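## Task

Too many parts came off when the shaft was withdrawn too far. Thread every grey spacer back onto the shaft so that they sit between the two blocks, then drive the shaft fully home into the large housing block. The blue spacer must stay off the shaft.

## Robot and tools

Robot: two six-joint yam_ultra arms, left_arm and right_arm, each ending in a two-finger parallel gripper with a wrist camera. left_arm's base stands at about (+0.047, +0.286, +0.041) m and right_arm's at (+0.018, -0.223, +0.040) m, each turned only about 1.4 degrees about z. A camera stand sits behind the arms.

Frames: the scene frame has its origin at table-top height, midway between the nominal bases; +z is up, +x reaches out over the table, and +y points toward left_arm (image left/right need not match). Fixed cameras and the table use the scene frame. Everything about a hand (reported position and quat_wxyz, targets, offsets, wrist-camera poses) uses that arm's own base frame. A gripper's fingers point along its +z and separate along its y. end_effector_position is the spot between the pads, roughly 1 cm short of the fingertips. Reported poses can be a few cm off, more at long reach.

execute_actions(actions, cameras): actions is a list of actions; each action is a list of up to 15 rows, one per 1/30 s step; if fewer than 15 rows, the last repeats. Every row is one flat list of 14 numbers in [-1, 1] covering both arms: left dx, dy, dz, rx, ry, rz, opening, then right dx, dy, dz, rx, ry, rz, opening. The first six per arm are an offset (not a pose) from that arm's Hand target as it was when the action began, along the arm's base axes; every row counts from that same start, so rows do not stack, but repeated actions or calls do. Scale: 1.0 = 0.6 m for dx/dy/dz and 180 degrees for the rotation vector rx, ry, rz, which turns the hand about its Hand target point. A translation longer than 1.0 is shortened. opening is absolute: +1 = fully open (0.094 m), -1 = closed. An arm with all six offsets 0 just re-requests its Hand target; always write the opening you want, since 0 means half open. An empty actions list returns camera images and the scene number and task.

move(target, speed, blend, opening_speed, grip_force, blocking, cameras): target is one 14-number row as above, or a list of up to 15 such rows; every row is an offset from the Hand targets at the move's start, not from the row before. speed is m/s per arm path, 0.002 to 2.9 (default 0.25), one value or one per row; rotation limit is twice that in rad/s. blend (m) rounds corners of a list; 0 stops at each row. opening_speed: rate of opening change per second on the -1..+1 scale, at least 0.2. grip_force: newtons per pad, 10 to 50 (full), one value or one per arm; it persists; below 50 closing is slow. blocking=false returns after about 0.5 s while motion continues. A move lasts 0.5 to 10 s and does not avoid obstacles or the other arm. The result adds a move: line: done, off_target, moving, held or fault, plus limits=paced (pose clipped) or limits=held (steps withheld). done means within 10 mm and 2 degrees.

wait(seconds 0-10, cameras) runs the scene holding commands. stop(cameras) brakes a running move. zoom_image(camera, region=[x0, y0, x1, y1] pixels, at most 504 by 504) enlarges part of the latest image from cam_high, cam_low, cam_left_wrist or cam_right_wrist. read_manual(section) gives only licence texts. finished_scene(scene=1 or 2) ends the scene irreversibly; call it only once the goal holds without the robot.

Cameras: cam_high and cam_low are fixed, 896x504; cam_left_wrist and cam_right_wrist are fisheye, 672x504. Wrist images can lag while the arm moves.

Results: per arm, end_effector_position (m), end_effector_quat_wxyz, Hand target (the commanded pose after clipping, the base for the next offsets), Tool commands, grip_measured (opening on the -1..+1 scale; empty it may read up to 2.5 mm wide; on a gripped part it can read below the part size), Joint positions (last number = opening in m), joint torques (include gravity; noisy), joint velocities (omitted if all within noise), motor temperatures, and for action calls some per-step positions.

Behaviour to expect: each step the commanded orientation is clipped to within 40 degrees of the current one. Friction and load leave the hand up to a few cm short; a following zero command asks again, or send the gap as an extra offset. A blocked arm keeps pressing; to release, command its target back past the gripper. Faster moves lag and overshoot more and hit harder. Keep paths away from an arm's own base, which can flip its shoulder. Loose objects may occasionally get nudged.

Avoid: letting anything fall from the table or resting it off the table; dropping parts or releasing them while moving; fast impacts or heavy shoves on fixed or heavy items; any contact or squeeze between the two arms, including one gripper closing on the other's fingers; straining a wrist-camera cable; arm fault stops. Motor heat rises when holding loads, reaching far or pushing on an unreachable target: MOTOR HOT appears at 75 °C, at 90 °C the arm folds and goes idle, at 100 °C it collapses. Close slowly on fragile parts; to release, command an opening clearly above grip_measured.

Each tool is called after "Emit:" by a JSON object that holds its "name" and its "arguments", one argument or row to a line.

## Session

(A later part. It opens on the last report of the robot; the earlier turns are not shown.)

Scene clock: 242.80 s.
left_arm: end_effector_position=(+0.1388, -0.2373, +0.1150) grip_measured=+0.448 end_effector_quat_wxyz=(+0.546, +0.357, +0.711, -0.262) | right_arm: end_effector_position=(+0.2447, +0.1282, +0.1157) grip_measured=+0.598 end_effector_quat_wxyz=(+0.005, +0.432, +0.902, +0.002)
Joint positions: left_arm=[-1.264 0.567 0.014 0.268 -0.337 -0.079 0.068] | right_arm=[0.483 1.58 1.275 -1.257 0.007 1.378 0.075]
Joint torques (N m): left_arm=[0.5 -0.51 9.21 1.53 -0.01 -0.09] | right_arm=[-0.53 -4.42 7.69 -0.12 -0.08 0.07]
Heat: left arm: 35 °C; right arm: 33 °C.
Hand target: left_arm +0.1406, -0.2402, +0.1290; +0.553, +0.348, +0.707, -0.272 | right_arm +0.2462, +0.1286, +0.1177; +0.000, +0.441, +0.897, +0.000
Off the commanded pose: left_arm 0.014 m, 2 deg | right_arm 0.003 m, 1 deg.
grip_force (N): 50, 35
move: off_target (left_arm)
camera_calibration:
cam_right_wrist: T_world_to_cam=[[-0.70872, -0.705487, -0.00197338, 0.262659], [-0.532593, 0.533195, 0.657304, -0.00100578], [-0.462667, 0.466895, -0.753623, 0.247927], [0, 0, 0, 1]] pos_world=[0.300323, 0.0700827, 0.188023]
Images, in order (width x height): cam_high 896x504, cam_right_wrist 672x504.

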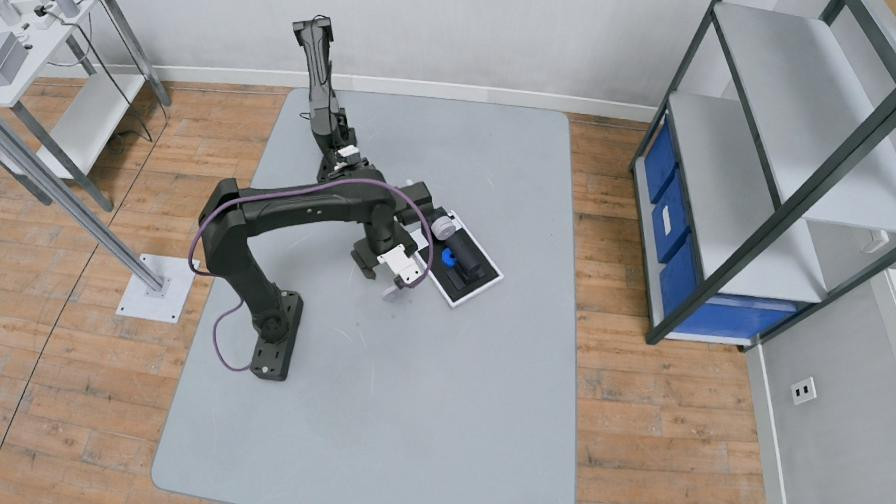

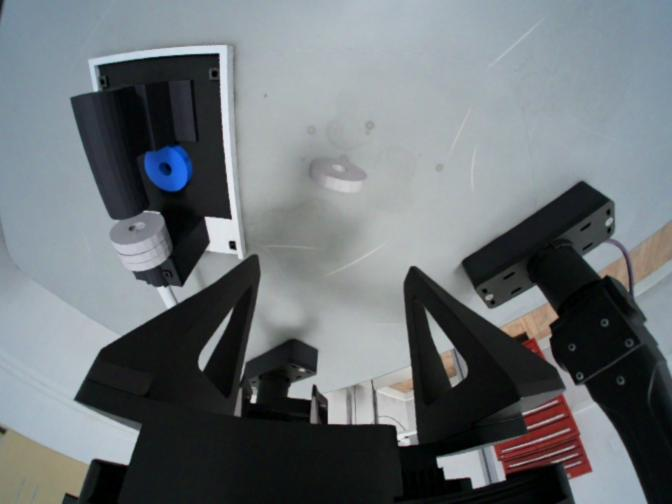

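Emit:
{"name": "move", "arguments": {
  "target": [
    [0,0,0.0,0,0,0,0.45, -0.01,0.004,-0.105,0,0,0,0.6]
  ],
  "speed": 0.15,
  "cameras": ["cam_right_wrist"]
}}

Emit:
{"name": "zoom_image", "arguments": {
  "camera": "cam_right_wrist",
  "region": [250, 120, 420, 280]
}}

Scene clock: 244.67 s.
left_arm: end_effector_position=(+0.1388, -0.2373, +0.1150) grip_measured=+0.448 end_effector_quat_wxyz=(+0.546, +0.357, +0.711, -0.262) | right_arm: end_effector_position=(+0.2432, +0.1296, +0.0598) grip_measured=+0.598 end_effector_quat_wxyz=(+0.006, +0.438, +0.899, +0.004)
Joint positions: left_arm=[-1.264 0.567 0.014 0.268 -0.337 -0.079 0.068] | right_arm=[0.49 1.612 1.082 -1.028 0.005 1.396 0.075]
Joint torques (N m): left_arm=[0.49 -0.55 9.11 1.53 0.02 -0.06] | right_arm=[0.64 -4.81 4.83 0.14 -0.05 0.08]
Heat: left arm: 35 °C; right arm: 33 °C.
Hand target: left_arm +0.1406, -0.2402, +0.1290; +0.553, +0.348, +0.707, -0.272 | right_arm +0.2401, +0.1309, +0.0547; +0.000, +0.441, +0.897, +0.000
Off the commanded pose: left_arm 0.014 m, 2 deg | right_arm 0.006 m, 1 deg.
grip_force (N): 50, 35
move: off_target (left_arm)
camera_calibration:
cam_right_wrist: T_world_to_cam=[[-0.717239, -0.696799, -0.00627128, 0.263595], [-0.527835, 0.5374, 0.657716, 0.0324273], [-0.454926, 0.47505, -0.75324, 0.201533], [0, 0, 0, 1]] pos_world=[0.297859, 0.0705082, 0.132127]
Images, in order (width x height): cam_right_wrist 672x504.

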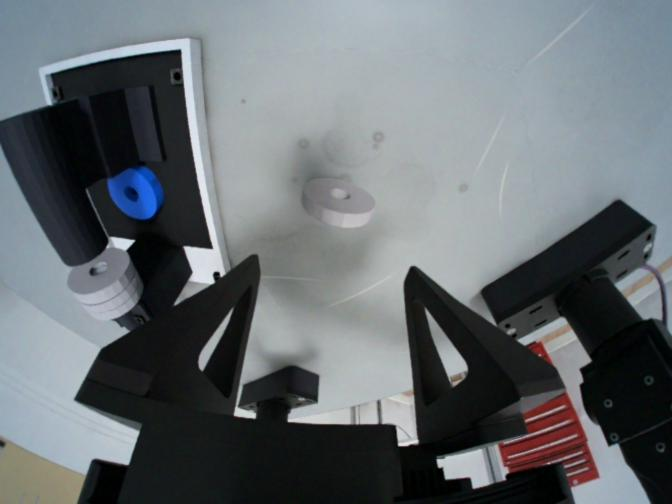

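Scaled by 2.965 from the camera's 672x504 image, which has a finer 960x720 frame.

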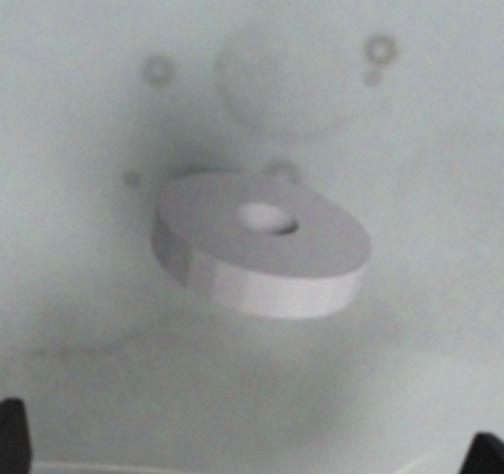

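Emit:
{"name": "move", "arguments": {
  "target": [
    [0,0,0.0,0,0,0,0.45, -0.0075,0.0015,-0.07,0,0,-0.022,0.4],
    [0,0,0,0,0,0,0.45, -0.0075,0.0015,-0.120,0,0,-0.022,0.4]
  ],
  "speed": 0.1,
  "cameras": ["cam_right_wrist","cam_low"]
}}

Emit:
{"name": "zoom_image", "arguments": {
  "camera": "cam_right_wrist",
  "region": [220, 170, 450, 330]
}}

Scene clock: 248.30 s.
left_arm: end_effector_position=(+0.1388, -0.2373, +0.1150) grip_measured=+0.448 end_effector_quat_wxyz=(+0.546, +0.357, +0.711, -0.262) | right_arm: end_effector_position=(+0.2402, +0.1315, -0.0119) grip_measured=+0.402 end_effector_quat_wxyz=(+0.006, +0.469, +0.883, +0.005)
Joint positions: left_arm=[-1.264 0.567 0.014 0.268 -0.337 -0.079 0.068] | right_arm=[0.5 1.726 0.894 -0.723 0.004 1.476 0.066]
Joint torques (N m): left_arm=[0.59 -0.58 9.28 1.54 -0.01 -0.06] | right_arm=[0.64 -4.97 4.26 0.16 -0.05 0.09]
Heat: left arm: 34 °C; right arm: 33 °C.
Hand target: left_arm +0.1406, -0.2402, +0.1290; +0.553, +0.348, +0.707, -0.272 | right_arm +0.2357, +0.1319, -0.0173; +0.000, +0.472, +0.882, +0.000
Off the commanded pose: left_arm 0.014 m, 2 deg | right_arm 0.007 m, 1 deg.
grip_force (N): 50, 35
move: off_target (left_arm)
camera_calibration:
cam_right_wrist: T_world_to_cam=[[-0.763551, -0.645676, -0.00965744, 0.266783], [-0.490753, 0.570495, 0.658557, 0.063759], [-0.419705, 0.507581, -0.752469, 0.132557], [0, 0, 0, 1]] pos_world=[0.290627, 0.0685973, 0.0603327]
Images, in order (width x height): cam_low 896x504, cam_right_wrist 672x504.

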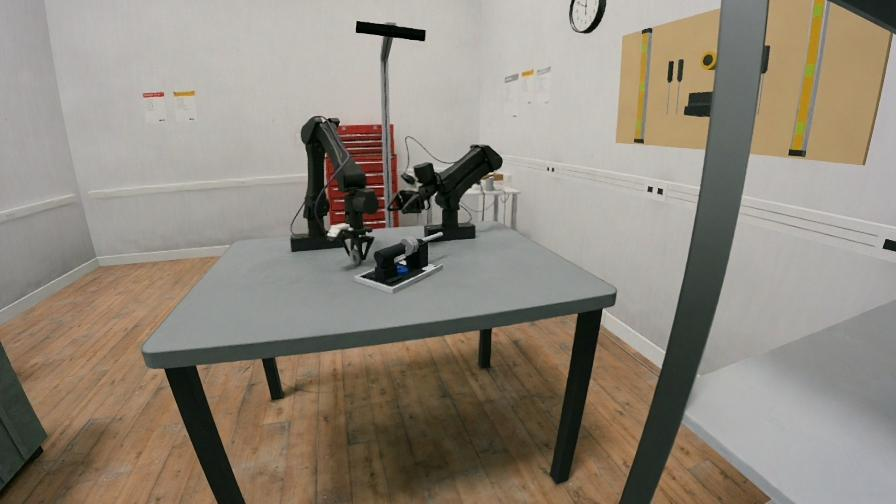

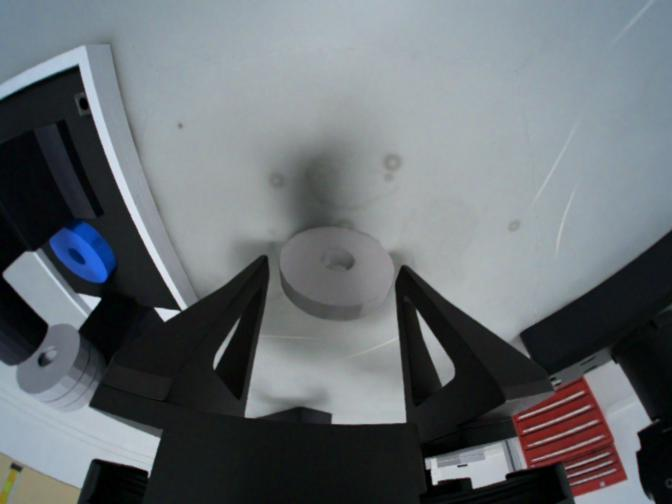

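Scaled by 2.191 from the camera's 672x504 image, which has a finer 960x720 frame.

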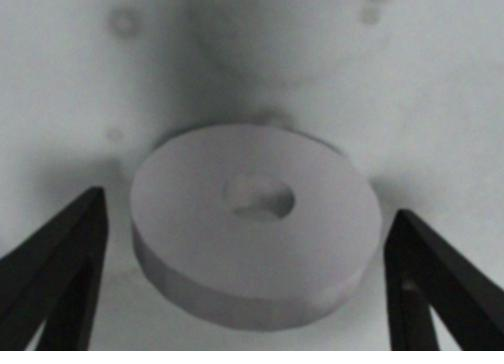

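Emit:
{"name": "move", "arguments": {
  "target": [
    [0,0,0.0,0,0,0,0.45, 0.007,-0.008,0,0,0,0,0.25],
    [0,0,0,0,0,0,0.45, 0.007,-0.008,0,0,0,0,-0.1]
  ],
  "speed": 0.05,
  "opening_speed": 0.4,
  "cameras": ["cam_right_wrist"]
}}

Emit:
{"name": "zoom_image", "arguments": {
  "camera": "cam_right_wrist",
  "region": [220, 170, 450, 330]
}}

Scene clock: 251.77 s.
left_arm: end_effector_position=(+0.1388, -0.2373, +0.1150) grip_measured=+0.448 end_effector_quat_wxyz=(+0.546, +0.357, +0.711, -0.262) | right_arm: end_effector_position=(+0.2417, +0.1289, -0.0119) grip_measured=+0.088 end_effector_quat_wxyz=(+0.006, +0.473, +0.881, +0.005)
Joint positions: left_arm=[-1.264 0.567 0.014 0.268 -0.337 -0.079 0.068] | right_arm=[0.489 1.726 0.894 -0.723 0.004 1.475 0.051]
Joint torques (N m): left_arm=[0.54 -0.58 9.26 1.52 0.02 -0.06] | right_arm=[-0.53 -4.63 4.71 0.13 -0.05 -0.11]
Heat: left arm: 34 °C; right arm: 32 °C.
Hand target: left_arm +0.1406, -0.2402, +0.1290; +0.553, +0.348, +0.707, -0.272 | right_arm +0.2399, +0.1270, -0.0173; +0.000, +0.472, +0.882, +0.000
Off the commanded pose: left_arm 0.014 m, 2 deg | right_arm 0.006 m, 1 deg.
grip_force (N): 50, 35
move: off_target (left_arm)
camera_calibration:
cam_right_wrist: T_world_to_cam=[[-0.770422, -0.637456, -0.00996395, 0.266839], [-0.484813, 0.575647, 0.658474, 0.0639204], [-0.414012, 0.512134, -0.752538, 0.13257], [0, 0, 0, 1]] pos_world=[0.291454, 0.065409, 0.0603327]
Images, in order (width x height): cam_right_wrist 672x504.

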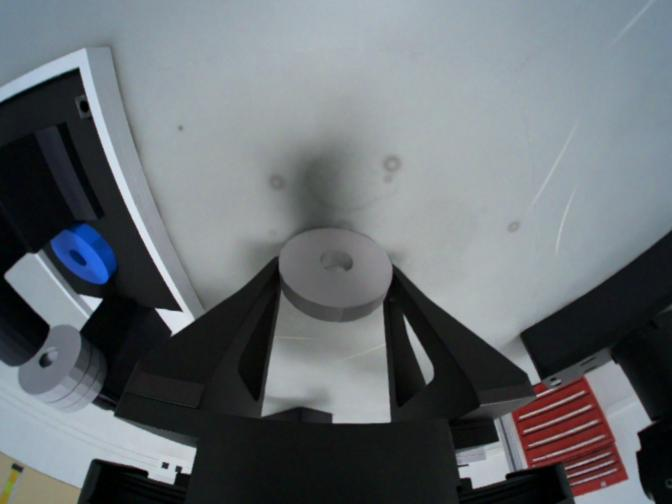

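Scaled by 2.191 from the camera's 672x504 image, which has a finer 960x720 frame.

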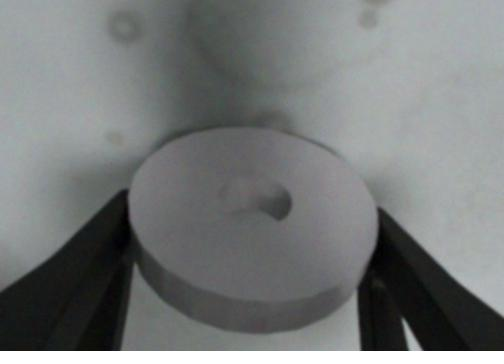

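Emit:
{"name": "move", "arguments": {
  "target": [
    [0,0,0.0,0,0,0,0.45, 0,0,0.2455,0,0,0.022,-0.12],
    [0,0,0,0,0,0,0.45, 0.1987,0.213,0.2455,0,0,0.022,-0.12]
  ],
  "speed": 0.15,
  "cameras": ["cam_right_wrist","cam_left_wrist","cam_high"]
}}

Emit:
{"name": "zoom_image", "arguments": {
  "camera": "cam_right_wrist",
  "region": [220, 120, 450, 300]
}}

Scene clock: 256.73 s.
left_arm: end_effector_position=(+0.1388, -0.2373, +0.1150) grip_measured=+0.448 end_effector_quat_wxyz=(+0.546, +0.357, +0.711, -0.262) | right_arm: end_effector_position=(+0.3604, +0.2533, +0.1339) grip_measured=+0.088 end_effector_quat_wxyz=(+0.008, +0.437, +0.900, +0.011)
Joint positions: left_arm=[-1.264 0.567 0.014 0.268 -0.337 -0.079 0.068] | right_arm=[0.612 2.269 2.284 -1.558 0.004 1.516 0.051]
Joint torques (N m): left_arm=[0.51 -0.58 9.33 1.56 0.01 -0.09] | right_arm=[0.34 -8.81 7.43 -0.11 -0.04 0.09]
Heat: left arm: 34 °C; right arm: 32 °C.
Hand target: left_arm +0.1406, -0.2402, +0.1290; +0.553, +0.348, +0.707, -0.272 | right_arm +0.3591, +0.2549, +0.1300; +0.000, +0.441, +0.897, +0.000
Off the commanded pose: left_arm 0.014 m, 2 deg | right_arm 0.004 m, 2 deg.
joint sent to its limit (right arm) — joint 4 (wrist pitch), lower limit. The joint targets still meet the commanded pose.
grip_force (N): 50, 35
move: off_target (left_arm)
camera_calibration:
cam_left_wrist: T_world_to_cam=[[-0.787175, -0.610614, 0.0866359, -0.0466605], [-0.545786, 0.624304, -0.558893, 0.301634], [0.287181, -0.487231, -0.824702, 0.0489651], [0, 0, 0, 1]] pos_world=[0.113836, -0.192946, 0.213005]
cam_right_wrist: T_world_to_cam=[[-0.715151, -0.698634, -0.0216846, 0.436103], [-0.536515, 0.528786, 0.657675, -0.0156004], [-0.448008, 0.481971, -0.752989, 0.247709], [0, 0, 0, 1]] pos_world=[0.414485, 0.193537, 0.206239]
Images, in order (width x height): cam_high 896x504, cam_left_wrist 672x504, cam_right_wrist 672x504.

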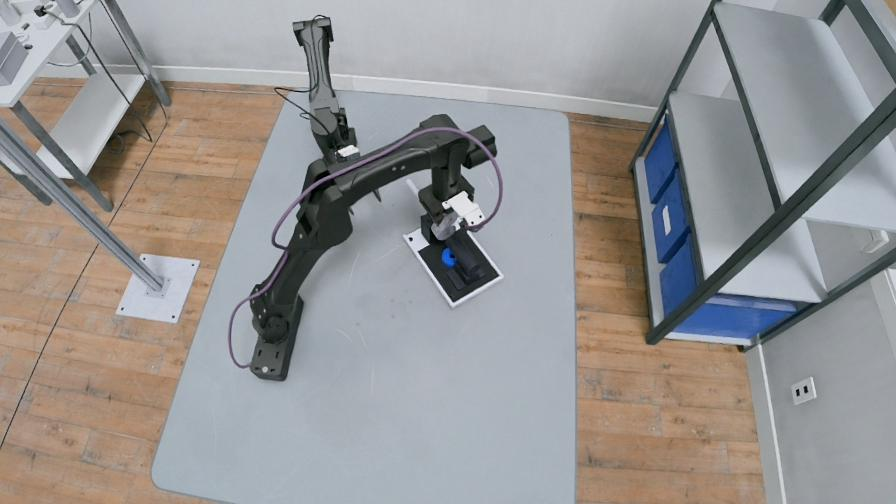

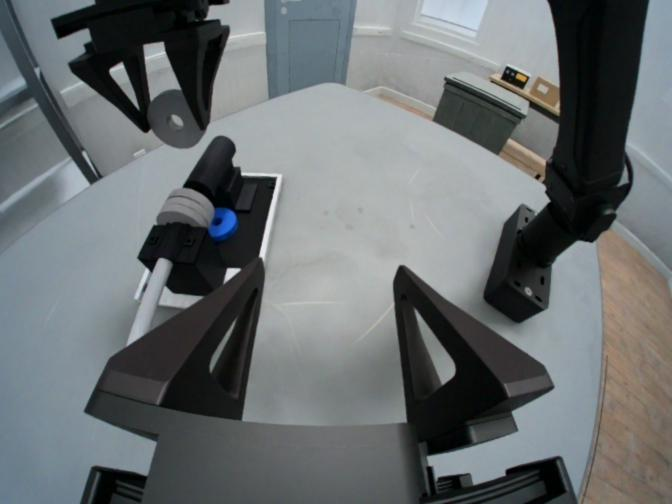

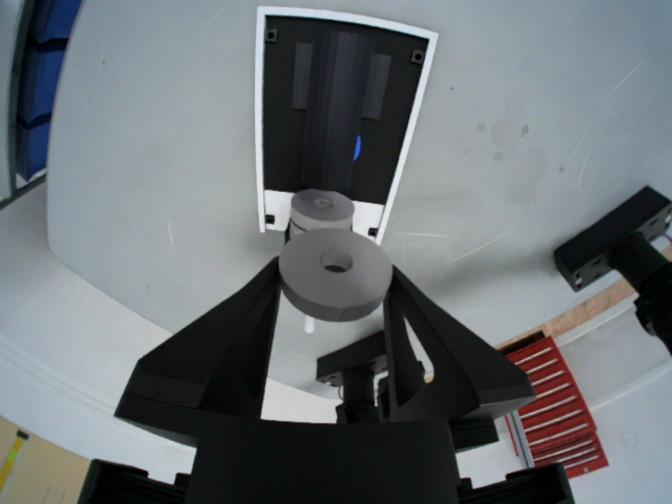

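Scaled by 2.191 from the camera's 672x504 image, which has a finer 960x720 frame.

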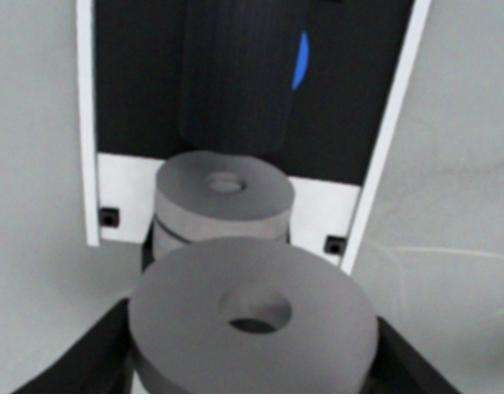

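Emit:
{"name": "move", "arguments": {
  "target": [
    [0,0.14,0.0,0,0,0,-0.3, 0,0,0,0,0,0,-0.12],
    [0.152,0.1885,-0.035,0,0,0,-0.3, 0,0,0,0,0,0,-0.12]
  ],
  "speed": 0.15,
  "cameras": ["cam_left_wrist"]
}}

Scene clock: 262.43 s.
left_arm: end_effector_position=(+0.2354, -0.1242, +0.1095) grip_measured=-0.298 end_effector_quat_wxyz=(+0.554, +0.345, +0.710, -0.264) | right_arm: end_effector_position=(+0.3603, +0.2532, +0.1339) grip_measured=+0.088 end_effector_quat_wxyz=(+0.008, +0.437, +0.900, +0.011)
Joint positions: left_arm=[0.09 0.887 0.06 0.393 0.942 0.366 0.033] | right_arm=[0.612 2.269 2.284 -1.558 0.004 1.516 0.051]
Joint torques (N m): left_arm=[-0.57 -0.38 5.09 1.59 0.38 -0.06] | right_arm=[0.34 -8.83 7.45 -0.08 -0.04 0.08]
Heat: left arm: 35 °C; right arm: 32 °C.
Hand target: left_arm +0.2318, -0.1271, +0.1080; +0.553, +0.348, +0.707, -0.272 | right_arm +0.3591, +0.2549, +0.1300; +0.000, +0.441, +0.897, +0.000
Off the commanded pose: left_arm 0.005 m, 1 deg | right_arm 0.004 m, 2 deg.
joint sent to its limit (right arm) — joint 4 (wrist pitch), lower limit. The joint targets still meet the commanded pose.
grip_force (N): 50, 35
move: done
camera_calibration:
cam_left_wrist: T_world_to_cam=[[-0.775841, -0.623432, 0.0969766, 0.0935736], [-0.555218, 0.601621, -0.57427, 0.281648], [0.299675, -0.499385, -0.812902, 0.0659425], [0, 0, 0, 1]] pos_world=[0.209213, -0.0781782, 0.206272]
Images, in order (width x height): cam_left_wrist 672x504.

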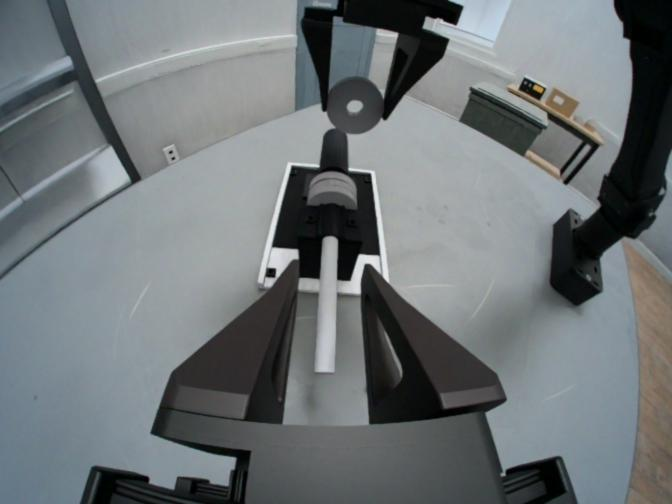

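Emit:
{"name": "move", "arguments": {
  "target": [
    [0.0,0.0,-0.105,0,0,0,-0.3, 0,0,0,0,0,0,-0.12]
  ],
  "speed": 0.1,
  "cameras": ["cam_left_wrist"]
}}

Scene clock: 264.87 s.
left_arm: end_effector_position=(+0.2358, -0.1261, +0.0454) grip_measured=-0.298 end_effector_quat_wxyz=(+0.523, +0.371, +0.714, -0.283) | right_arm: end_effector_position=(+0.3603, +0.2532, +0.1339) grip_measured=+0.088 end_effector_quat_wxyz=(+0.008, +0.437, +0.900, +0.011)
Joint positions: left_arm=[0.111 1.582 0.005 0.993 1.008 0.493 0.033] | right_arm=[0.612 2.269 2.284 -1.558 0.004 1.516 0.051]
Joint torques (N m): left_arm=[0.53 -2.63 2.21 1.45 0.54 0.05] | right_arm=[0.34 -8.83 7.45 -0.08 -0.04 0.1]
Heat: left arm: 34 °C; right arm: 32 °C.
Hand target: left_arm +0.2319, -0.1270, +0.0450; +0.553, +0.348, +0.707, -0.271 | right_arm +0.3591, +0.2549, +0.1300; +0.000, +0.441, +0.897, +0.000
Off the commanded pose: left_arm 0.004 m, 5 deg | right_arm 0.004 m, 2 deg.
joint sent to its limit (left arm) — joint 3 (elbow), lower limit, where the elbow is as bent as it goes. The joint targets are off in orientation, not in position.
joint sent to its limit (right arm) — joint 4 (wrist pitch), lower limit. The joint targets still meet the commanded pose.
grip_force (N): 50, 35
move: off_target (left_arm)
camera_calibration:
cam_left_wrist: T_world_to_cam=[[-0.813121, -0.569727, 0.11935, 0.113413], [-0.536878, 0.654795, -0.531983, 0.246804], [0.224935, -0.496643, -0.838302, 0.0319056], [0, 0, 0, 1]] pos_world=[0.217546, -0.0811456, 0.144506]
Images, in order (width x height): cam_left_wrist 672x504.

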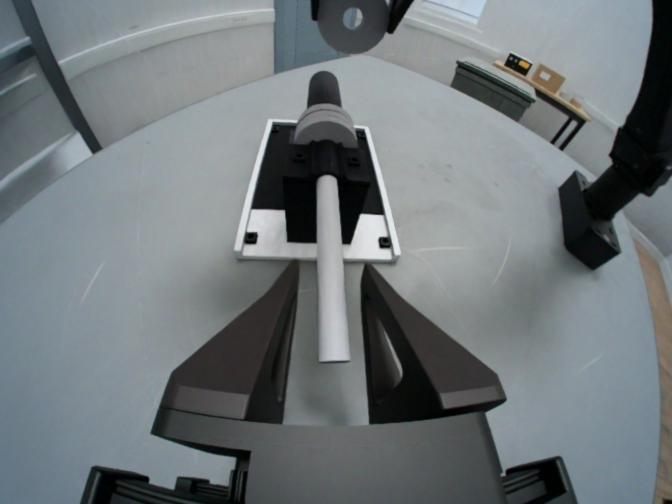

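Emit:
{"name": "move", "arguments": {
  "target": [
    [0.035,-0.048,-0.006,0,0,0,-0.3, 0,0,0,0,0,0,-0.12]
  ],
  "speed": 0.1,
  "cameras": ["cam_left_wrist","cam_low"]
}}

Emit:
{"name": "zoom_image", "arguments": {
  "camera": "cam_low",
  "region": [380, 200, 480, 280]
}}

Scene clock: 266.60 s.
left_arm: end_effector_position=(+0.2512, -0.1544, +0.0355) grip_measured=-0.298 end_effector_quat_wxyz=(+0.530, +0.350, +0.722, -0.274) | right_arm: end_effector_position=(+0.3603, +0.2532, +0.1339) grip_measured=+0.088 end_effector_quat_wxyz=(+0.008, +0.437, +0.900, +0.011)
Joint positions: left_arm=[-0.115 1.924 0.005 1.507 0.77 0.269 0.033] | right_arm=[0.612 2.269 2.284 -1.558 0.004 1.516 0.051]
Joint torques (N m): left_arm=[-0.55 -3.75 1.11 2.08 0.19 -0.07] | right_arm=[0.34 -8.81 7.43 -0.08 -0.04 0.09]
Heat: left arm: 35 °C; right arm: 32 °C.
Hand target: left_arm +0.2528, -0.1559, +0.0413; +0.553, +0.348, +0.707, -0.272 | right_arm +0.3591, +0.2549, +0.1300; +0.000, +0.441, +0.897, +0.000
Off the commanded pose: left_arm 0.006 m, 3 deg | right_arm 0.004 m, 2 deg.
joint sent to its limit (left arm) — joint 4 (wrist pitch), upper limit. The joint targets still meet the commanded pose.
joint sent to its limit (right arm) — joint 4 (wrist pitch), lower limit. The joint targets still meet the commanded pose.
grip_force (N): 50, 35
move: off_target (left_arm)
camera_calibration:
cam_left_wrist: T_world_to_cam=[[-0.783776, -0.60763, 0.128379, 0.0974215], [-0.570021, 0.621792, -0.537076, 0.271606], [0.246519, -0.494126, -0.833707, 0.000866759], [0, 0, 0, 1]] pos_world=[0.230964, -0.109258, 0.134089]
Images, in order (width x height): cam_low 896x504, cam_left_wrist 672x504.

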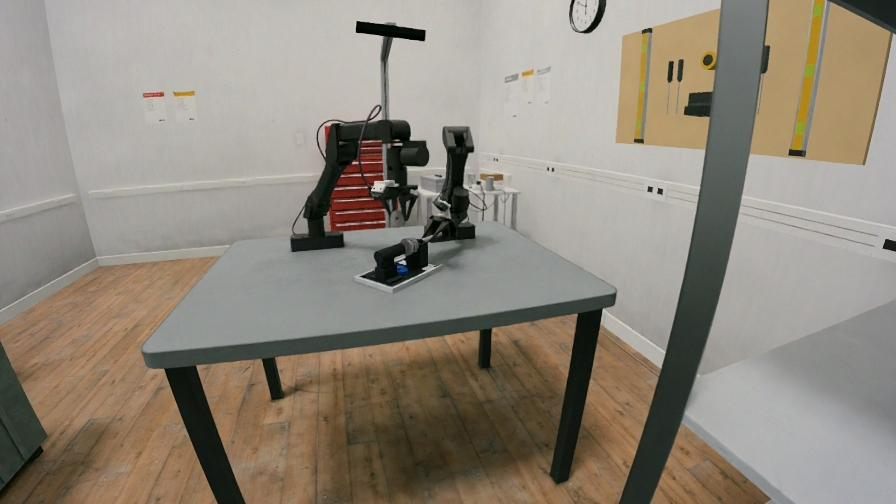

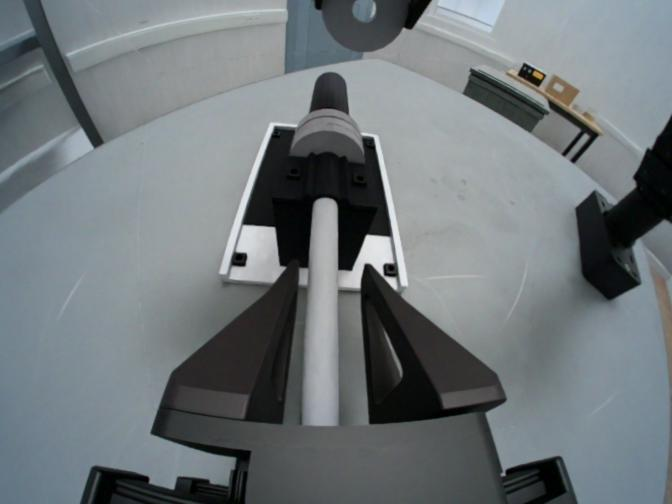

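Scaled by 5.040 from the camera's 896x504 image, which has a finer 1280x720 frame.

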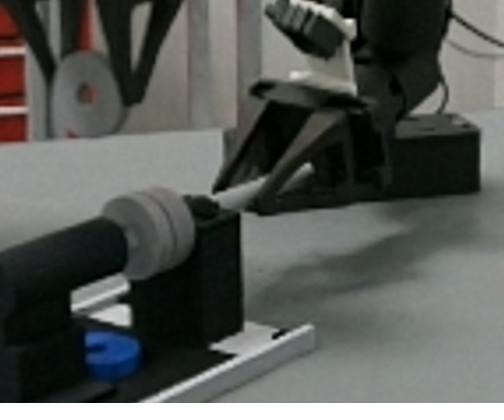

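Emit:
{"name": "move", "arguments": {
  "target": [
    [0.004,0.003,0.0,0,0,0,-0.3, 0,0,0,0,0,0,-0.12],
    [0.004,0.003,0.0,0,0,0,-1, 0,0,0,0,0,0,-0.12]
  ],
  "speed": 0.05,
  "opening_speed": 1,
  "cameras": ["cam_left_wrist"]
}}

Emit:
{"name": "move", "arguments": {
  "target": [
    [0.02,-0.026,0.0,0,0,0,-1, 0,0,0,0,0,0,-0.12]
  ],
  "speed": 0.04,
  "cameras": ["cam_left_wrist","cam_right_wrist"]
}}

Emit:
{"name": "zoom_image", "arguments": {
  "camera": "cam_right_wrist",
  "region": [220, 120, 450, 300]
}}

Scene clock: 268.97 s.
left_arm: end_effector_position=(+0.2525, -0.1524, +0.0340) grip_measured=-0.707 end_effector_quat_wxyz=(+0.530, +0.346, +0.725, -0.271) | right_arm: end_effector_position=(+0.3603, +0.2532, +0.1339) grip_measured=+0.088 end_effector_quat_wxyz=(+0.008, +0.437, +0.900, +0.011)
Joint positions: left_arm=[-0.11 1.93 0.006 1.508 0.765 0.269 0.014] | right_arm=[0.612 2.269 2.284 -1.558 0.004 1.516 0.051]
Joint torques (N m): left_arm=[0.25 -3.73 1.57 2.03 0.4 -0.03] | right_arm=[0.34 -8.81 7.43 -0.07 -0.04 0.1]
Heat: left arm: 35 °C; right arm: 32 °C.
Hand target: left_arm +0.2553, -0.1540, +0.0414; +0.553, +0.348, +0.707, -0.272 | right_arm +0.3591, +0.2549, +0.1300; +0.000, +0.441, +0.897, +0.000
Off the commanded pose: left_arm 0.008 m, 3 deg | right_arm 0.004 m, 2 deg.
joint sent to its limit (left arm) — joint 4 (wrist pitch), upper limit. The joint targets still meet the commanded pose.
joint sent to its limit (right arm) — joint 4 (wrist pitch), lower limit. The joint targets still meet the commanded pose.
grip_force (N): 50, 35
move: off_target (left_arm); target 2's new opening was sent with left_arm's hand 0.009 m and 3 deg from that target
camera_calibration:
cam_left_wrist: T_world_to_cam=[[-0.777101, -0.615732, 0.130335, 0.0968075], [-0.57851, 0.617255, -0.533219, 0.271726], [0.24787, -0.489765, -0.835877, 0.000741737], [0, 0, 0, 1]] pos_world=[0.232242, -0.107754, 0.132892]
Images, in order (width x height): cam_left_wrist 672x504.

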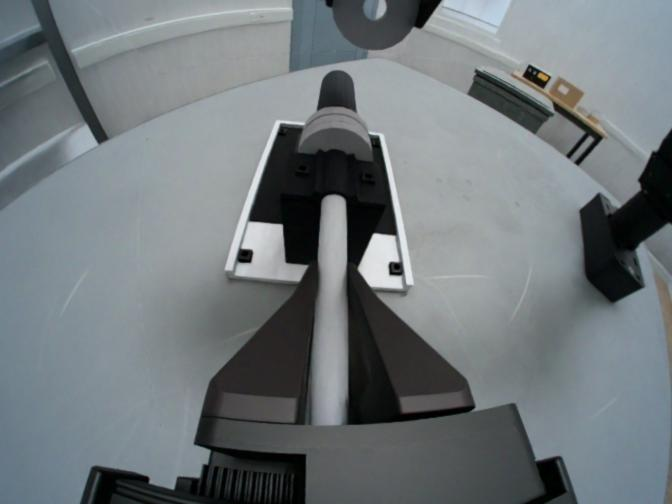

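Scene clock: 269.87 s.
left_arm: end_effector_position=(+0.2632, -0.1661, +0.0340) grip_measured=-0.707 end_effector_quat_wxyz=(+0.531, +0.347, +0.724, -0.272) | right_arm: end_effector_position=(+0.3603, +0.2532, +0.1339) grip_measured=+0.088 end_effector_quat_wxyz=(+0.008, +0.437, +0.900, +0.011)
Joint positions: left_arm=[-0.185 1.948 0.053 1.508 0.697 0.23 0.014] | right_arm=[0.612 2.269 2.284 -1.558 0.004 1.516 0.051]
Joint torques (N m): left_arm=[-0.81 -4.07 2.03 2.06 0.2 -0.09] | right_arm=[0.32 -8.8 7.43 -0.08 -0.04 0.09]
Heat: left arm: 35 °C; right arm: 32 °C.
Hand target: left_arm +0.2672, -0.1696, +0.0413; +0.553, +0.348, +0.707, -0.272 | right_arm +0.3591, +0.2549, +0.1300; +0.000, +0.441, +0.897, +0.000
Off the commanded pose: left_arm 0.009 m, 3 deg | right_arm 0.004 m, 2 deg.
joint sent to its limit (left arm) — joint 4 (wrist pitch), upper limit. The joint targets still meet the commanded pose.
joint sent to its limit (right arm) — joint 4 (wrist pitch), lower limit. The joint targets still meet the commanded pose.
grip_force (N): 50, 35
move: off_target (left_arm)
camera_calibration:
cam_left_wrist: T_world_to_cam=[[-0.778747, -0.614075, 0.128314, 0.0974644], [-0.575471, 0.617824, -0.535842, 0.285708], [0.249772, -0.491127, -0.834511, -0.00934368], [0, 0, 0, 1]] pos_world=[0.24265, -0.121255, 0.132791]
cam_right_wrist: T_world_to_cam=[[-0.71518, -0.698616, -0.0212852, 0.435957], [-0.536259, 0.528933, 0.657766, -0.0158075], [-0.448267, 0.481835, -0.752922, 0.247784], [0, 0, 0, 1]] pos_world=[0.414384, 0.193536, 0.206239]
Images, in order (width x height): cam_left_wrist 672x504, cam_right_wrist 672x504.

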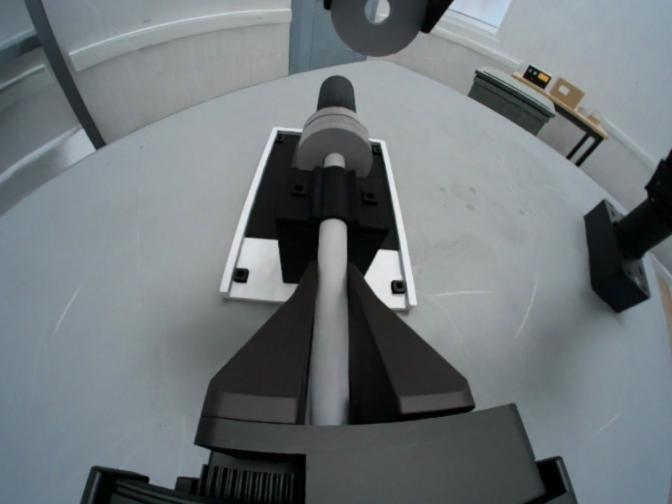

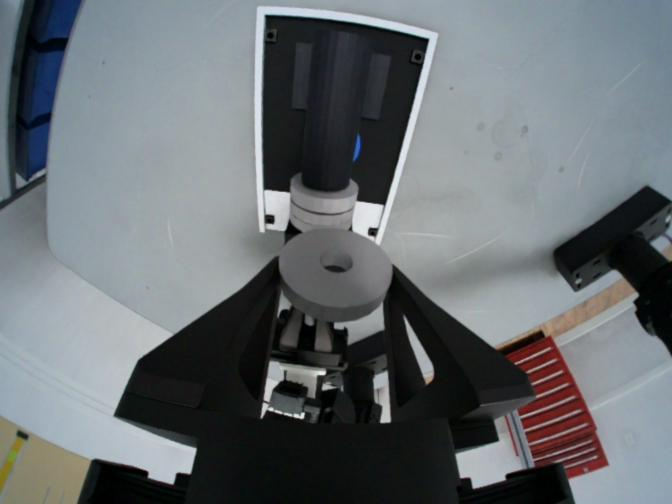

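Scaled by 2.191 from the camera's 672x504 image, which has a finer 960x720 frame.

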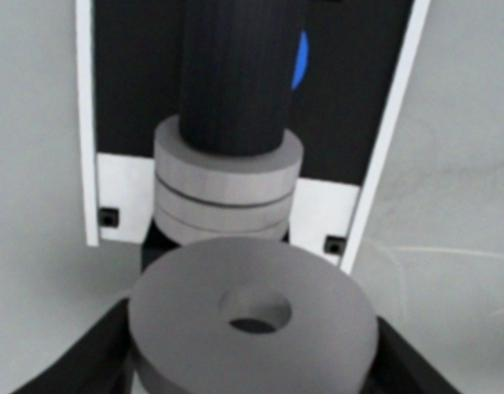

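Emit:
{"name": "move", "arguments": {
  "target": [
    [0.014,-0.018,0.0,0,0,0,-1, 0,0,0,0,0,0,-0.12]
  ],
  "speed": 0.03,
  "cameras": ["cam_left_wrist"]
}}

Emit:
{"name": "zoom_image", "arguments": {
  "camera": "cam_left_wrist",
  "region": [260, 60, 420, 280]
}}

Scene clock: 271.03 s.
left_arm: end_effector_position=(+0.2714, -0.1766, +0.0341) grip_measured=-0.707 end_effector_quat_wxyz=(+0.533, +0.347, +0.722, -0.271) | right_arm: end_effector_position=(+0.3603, +0.2532, +0.1339) grip_measured=+0.088 end_effector_quat_wxyz=(+0.008, +0.437, +0.900, +0.011)
Joint positions: left_arm=[-0.237 1.965 0.09 1.509 0.648 0.204 0.014] | right_arm=[0.612 2.269 2.284 -1.558 0.004 1.516 0.051]
Joint torques (N m): left_arm=[-0.95 -4.27 2.45 2.09 0.13 -0.11] | right_arm=[0.34 -8.81 7.45 -0.08 -0.04 0.09]
Heat: left arm: 36 °C; right arm: 32 °C.
Hand target: left_arm +0.2757, -0.1804, +0.0414; +0.553, +0.348, +0.707, -0.272 | right_arm +0.3591, +0.2549, +0.1300; +0.000, +0.441, +0.897, +0.000
Off the commanded pose: left_arm 0.009 m, 3 deg | right_arm 0.004 m, 2 deg.
joint sent to its limit (left arm) — joint 4 (wrist pitch), upper limit. The joint targets still meet the commanded pose.
joint sent to its limit (right arm) — joint 4 (wrist pitch), lower limit. The joint targets still meet the commanded pose.
grip_force (N): 50, 35
move: off_target (left_arm)
camera_calibration:
cam_left_wrist: T_world_to_cam=[[-0.778832, -0.614556, 0.125465, 0.0974887], [-0.573288, 0.616307, -0.539914, 0.296247], [0.254483, -0.49243, -0.832317, -0.0180563], [0, 0, 0, 1]] pos_world=[0.250357, -0.131558, 0.132688]
Images, in order (width x height): cam_left_wrist 672x504.

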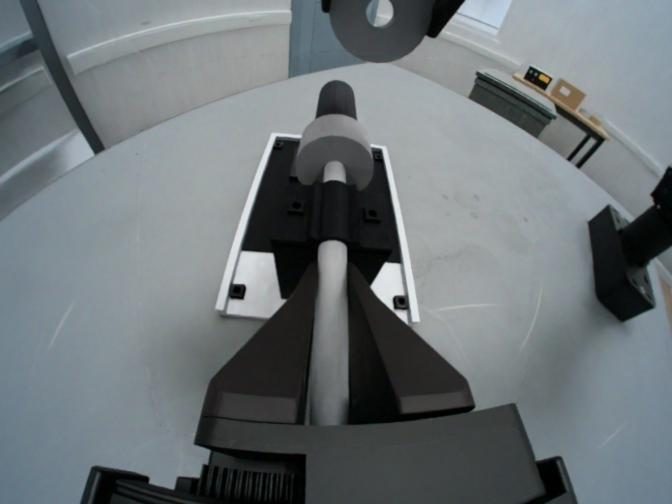

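Scaled by 2.291 from the camera's 672x504 image, which has a finer 960x720 frame.

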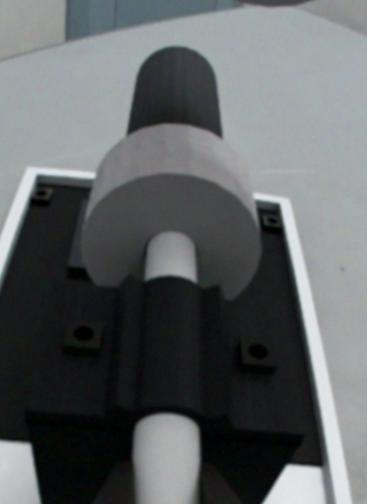

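Emit:
{"name": "move", "arguments": {
  "target": [
    [-0.0255,0.033,0.0,0,0,0,-1, 0,0,0,0,0,0,-0.12]
  ],
  "speed": 0.03,
  "cameras": ["cam_left_wrist","cam_right_wrist"]
}}

Emit:
{"name": "zoom_image", "arguments": {
  "camera": "cam_right_wrist",
  "region": [220, 120, 450, 300]
}}

Scene clock: 272.67 s.
left_arm: end_effector_position=(+0.2628, -0.1624, +0.0337) grip_measured=-0.707 end_effector_quat_wxyz=(+0.530, +0.346, +0.723, -0.276) | right_arm: end_effector_position=(+0.3603, +0.2532, +0.1339) grip_measured=+0.088 end_effector_quat_wxyz=(+0.008, +0.437, +0.900, +0.011)
Joint positions: left_arm=[-0.157 1.956 0.052 1.51 0.73 0.235 0.014] | right_arm=[0.612 2.269 2.284 -1.558 0.004 1.516 0.051]
Joint torques (N m): left_arm=[0.98 -5.76 -0.24 2.06 0.32 0.16] | right_arm=[0.34 -8.81 7.43 -0.08 -0.04 0.09]
Heat: left arm: 36 °C; right arm: 32 °C.
Hand target: left_arm +0.2603, -0.1606, +0.0413; +0.553, +0.348, +0.707, -0.272 | right_arm +0.3591, +0.2549, +0.1300; +0.000, +0.441, +0.897, +0.000
Off the commanded pose: left_arm 0.008 m, 3 deg | right_arm 0.004 m, 2 deg.
joint sent to its limit (left arm) — joint 4 (wrist pitch), upper limit. The joint targets still meet the commanded pose.
joint sent to its limit (right arm) — joint 4 (wrist pitch), lower limit. The joint targets still meet the commanded pose.
grip_force (N): 50, 35
move: off_target (left_arm)
camera_calibration:
cam_left_wrist: T_world_to_cam=[[-0.780477, -0.610125, 0.136391, 0.100328], [-0.575404, 0.61572, -0.538329, 0.282727], [0.244469, -0.498634, -0.831624, -0.00762133], [0, 0, 0, 1]] pos_world=[0.242849, -0.116668, 0.132178]
cam_right_wrist: T_world_to_cam=[[-0.71518, -0.698616, -0.0212852, 0.435957], [-0.536259, 0.528933, 0.657766, -0.0158075], [-0.448267, 0.481835, -0.752922, 0.247784], [0, 0, 0, 1]] pos_world=[0.414384, 0.193536, 0.206239]
Images, in order (width x height): cam_left_wrist 672x504, cam_right_wrist 672x504.

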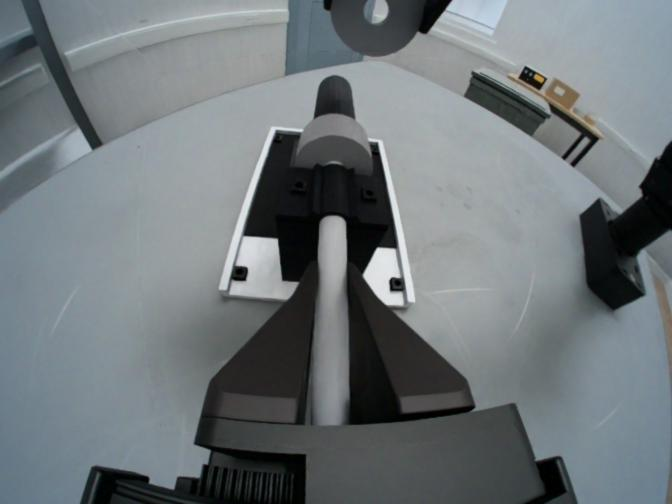

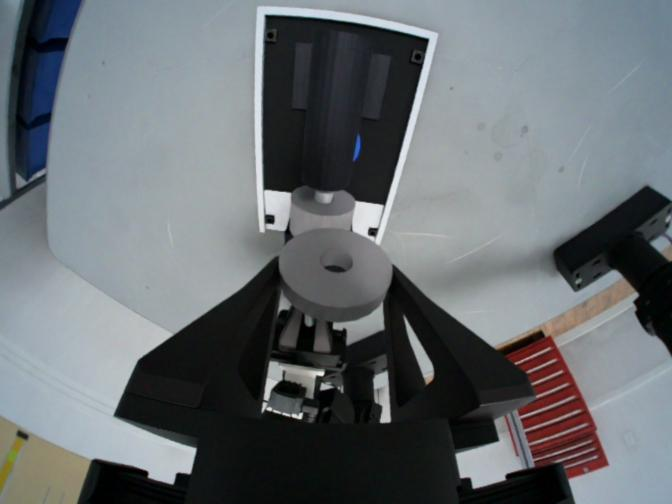

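Scaled by 2.191 from the camera's 672x504 image, which has a finer 960x720 frame.

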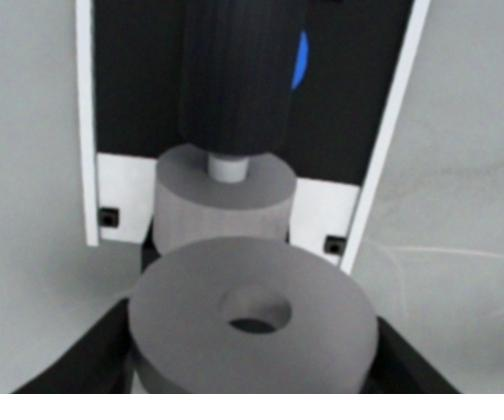

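Emit:
{"name": "move", "arguments": {
  "target": [
    [-0.011,0.0145,0.0,0,0,0,-1, 0,0,0,0,0,0,-0.12]
  ],
  "speed": 0.03,
  "cameras": ["cam_left_wrist","cam_right_wrist"]
}}

Emit:
{"name": "zoom_image", "arguments": {
  "camera": "cam_right_wrist",
  "region": [270, 170, 380, 250]
}}

Scene clock: 273.80 s.
left_arm: end_effector_position=(+0.2558, -0.1543, +0.0333) grip_measured=-0.707 end_effector_quat_wxyz=(+0.528, +0.346, +0.724, -0.279) | right_arm: end_effector_position=(+0.3603, +0.2532, +0.1339) grip_measured=+0.088 end_effector_quat_wxyz=(+0.008, +0.437, +0.900, +0.011)
Joint positions: left_arm=[-0.109 1.95 0.025 1.51 0.779 0.26 0.014] | right_arm=[0.612 2.269 2.284 -1.558 0.004 1.516 0.051]
Joint torques (N m): left_arm=[1.24 -5.76 -0.29 1.99 0.37 0.1] | right_arm=[0.36 -8.81 7.43 -0.08 -0.05 0.09]
Heat: left arm: 36 °C; right arm: 32 °C.
Hand target: left_arm +0.2538, -0.1519, +0.0413; +0.553, +0.348, +0.707, -0.272 | right_arm +0.3591, +0.2549, +0.1300; +0.000, +0.441, +0.897, +0.000
Off the commanded pose: left_arm 0.009 m, 3 deg | right_arm 0.004 m, 2 deg.
joint sent to its limit (left arm) — joint 4 (wrist pitch), upper limit. The joint targets still meet the commanded pose.
joint sent to its limit (right arm) — joint 4 (wrist pitch), lower limit. The joint targets still meet the commanded pose.
grip_force (N): 50, 35
move: off_target (left_arm)
camera_calibration:
cam_left_wrist: T_world_to_cam=[[-0.782049, -0.607059, 0.140992, 0.100547], [-0.575532, 0.616698, -0.537072, 0.273689], [0.239085, -0.501162, -0.83167, -0.00124956], [0, 0, 0, 1]] pos_world=[0.236448, -0.108372, 0.131775]
cam_right_wrist: T_world_to_cam=[[-0.71518, -0.698616, -0.0212852, 0.435957], [-0.536259, 0.528933, 0.657766, -0.0158075], [-0.448267, 0.481835, -0.752922, 0.247784], [0, 0, 0, 1]] pos_world=[0.414384, 0.193536, 0.206239]
Images, in order (width x height): cam_left_wrist 672x504, cam_right_wrist 672x504.

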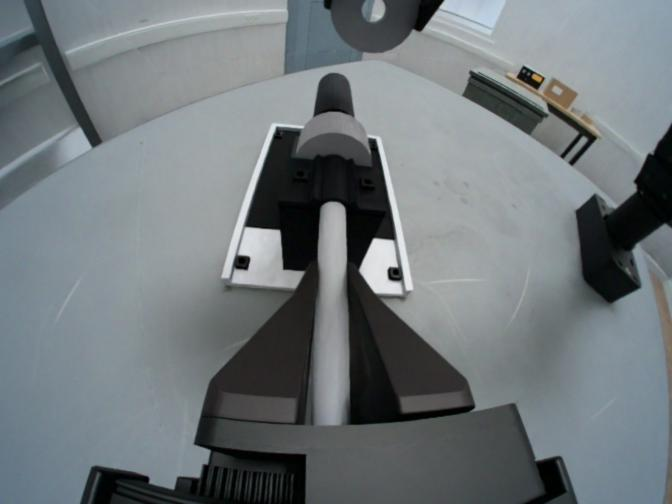

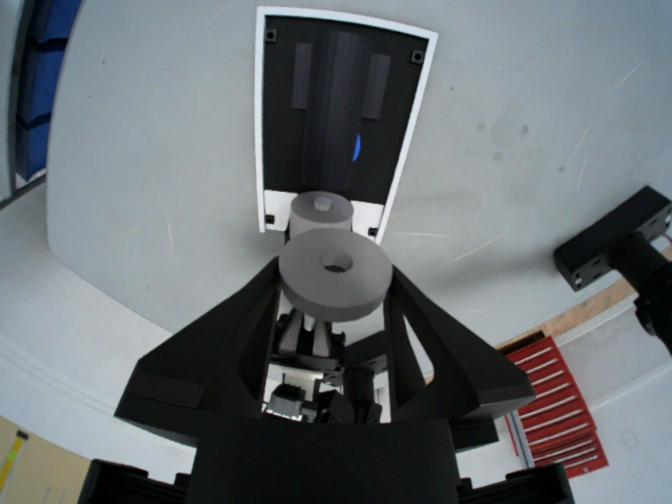

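Scaled by 4.582 from the camera's 672x504 image, which has a finer 960x720 frame.

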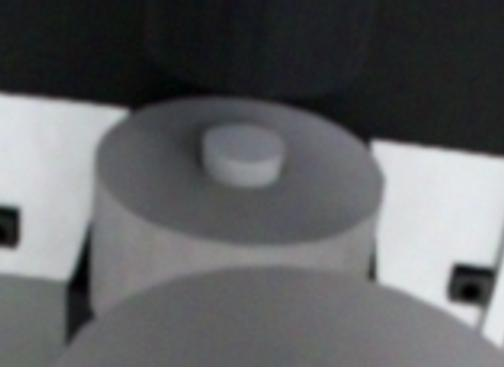

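Emit:
{"name": "move", "arguments": {
  "target": [
    [-0.004,0.0055,0.0,0,0,0,-1, 0,0,0,0,0,0,-0.12]
  ],
  "speed": 0.03,
  "cameras": ["cam_right_wrist"]
}}

Emit:
{"name": "zoom_image", "arguments": {
  "camera": "cam_right_wrist",
  "region": [270, 170, 380, 250]
}}

Scene clock: 275.07 s.
left_arm: end_effector_position=(+0.2534, -0.1515, +0.0333) grip_measured=-0.707 end_effector_quat_wxyz=(+0.528, +0.347, +0.723, -0.280) | right_arm: end_effector_position=(+0.3603, +0.2532, +0.1339) grip_measured=+0.088 end_effector_quat_wxyz=(+0.008, +0.437, +0.900, +0.011)
Joint positions: left_arm=[-0.088 1.95 0.018 1.51 0.801 0.271 0.014] | right_arm=[0.612 2.269 2.284 -1.558 0.004 1.516 0.051]
Joint torques (N m): left_arm=[1.47 -5.63 -0.5 1.99 0.31 0.16] | right_arm=[0.34 -8.8 7.45 -0.08 -0.04 0.09]
Heat: left arm: 36 °C; right arm: 32 °C.
Hand target: left_arm +0.2513, -0.1487, +0.0413; +0.553, +0.348, +0.707, -0.272 | right_arm +0.3591, +0.2549, +0.1300; +0.000, +0.441, +0.897, +0.000
Off the commanded pose: left_arm 0.009 m, 4 deg | right_arm 0.004 m, 2 deg.
joint sent to its limit (left arm) — joint 3 (elbow), lower limit, where the elbow is as bent as it goes; joint 4 (wrist pitch), upper limit. The joint targets still meet the commanded pose.
joint sent to its limit (right arm) — joint 4 (wrist pitch), lower limit. The joint targets still meet the commanded pose.
grip_force (N): 50, 35
move: off_target (left_arm)
camera_calibration:
cam_right_wrist: T_world_to_cam=[[-0.71518, -0.698616, -0.0212852, 0.435957], [-0.536259, 0.528933, 0.657766, -0.0158075], [-0.448267, 0.481835, -0.752922, 0.247784], [0, 0, 0, 1]] pos_world=[0.414384, 0.193536, 0.206239]
Images, in order (width x height): cam_right_wrist 672x504.

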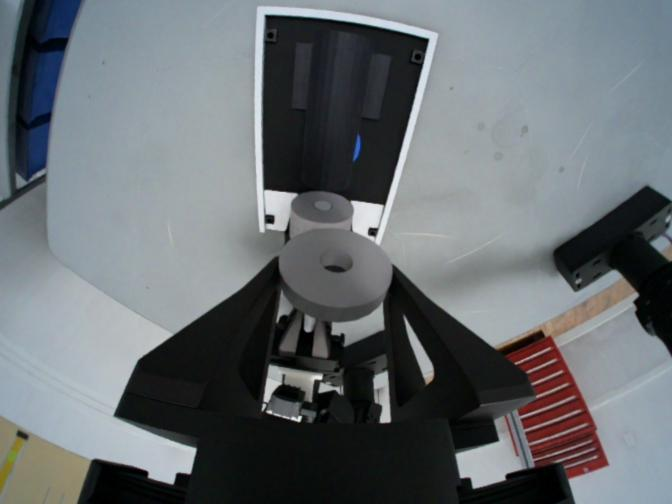

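Scaled by 4.582 from the camera's 672x504 image, which has a finer 960x720 frame.

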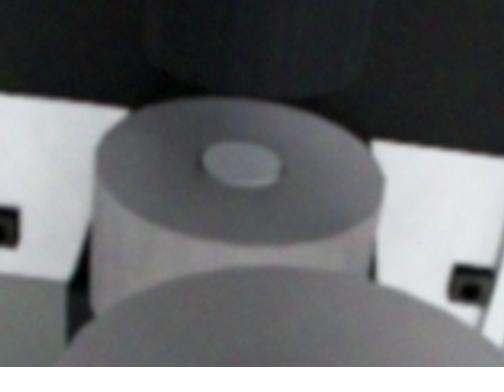

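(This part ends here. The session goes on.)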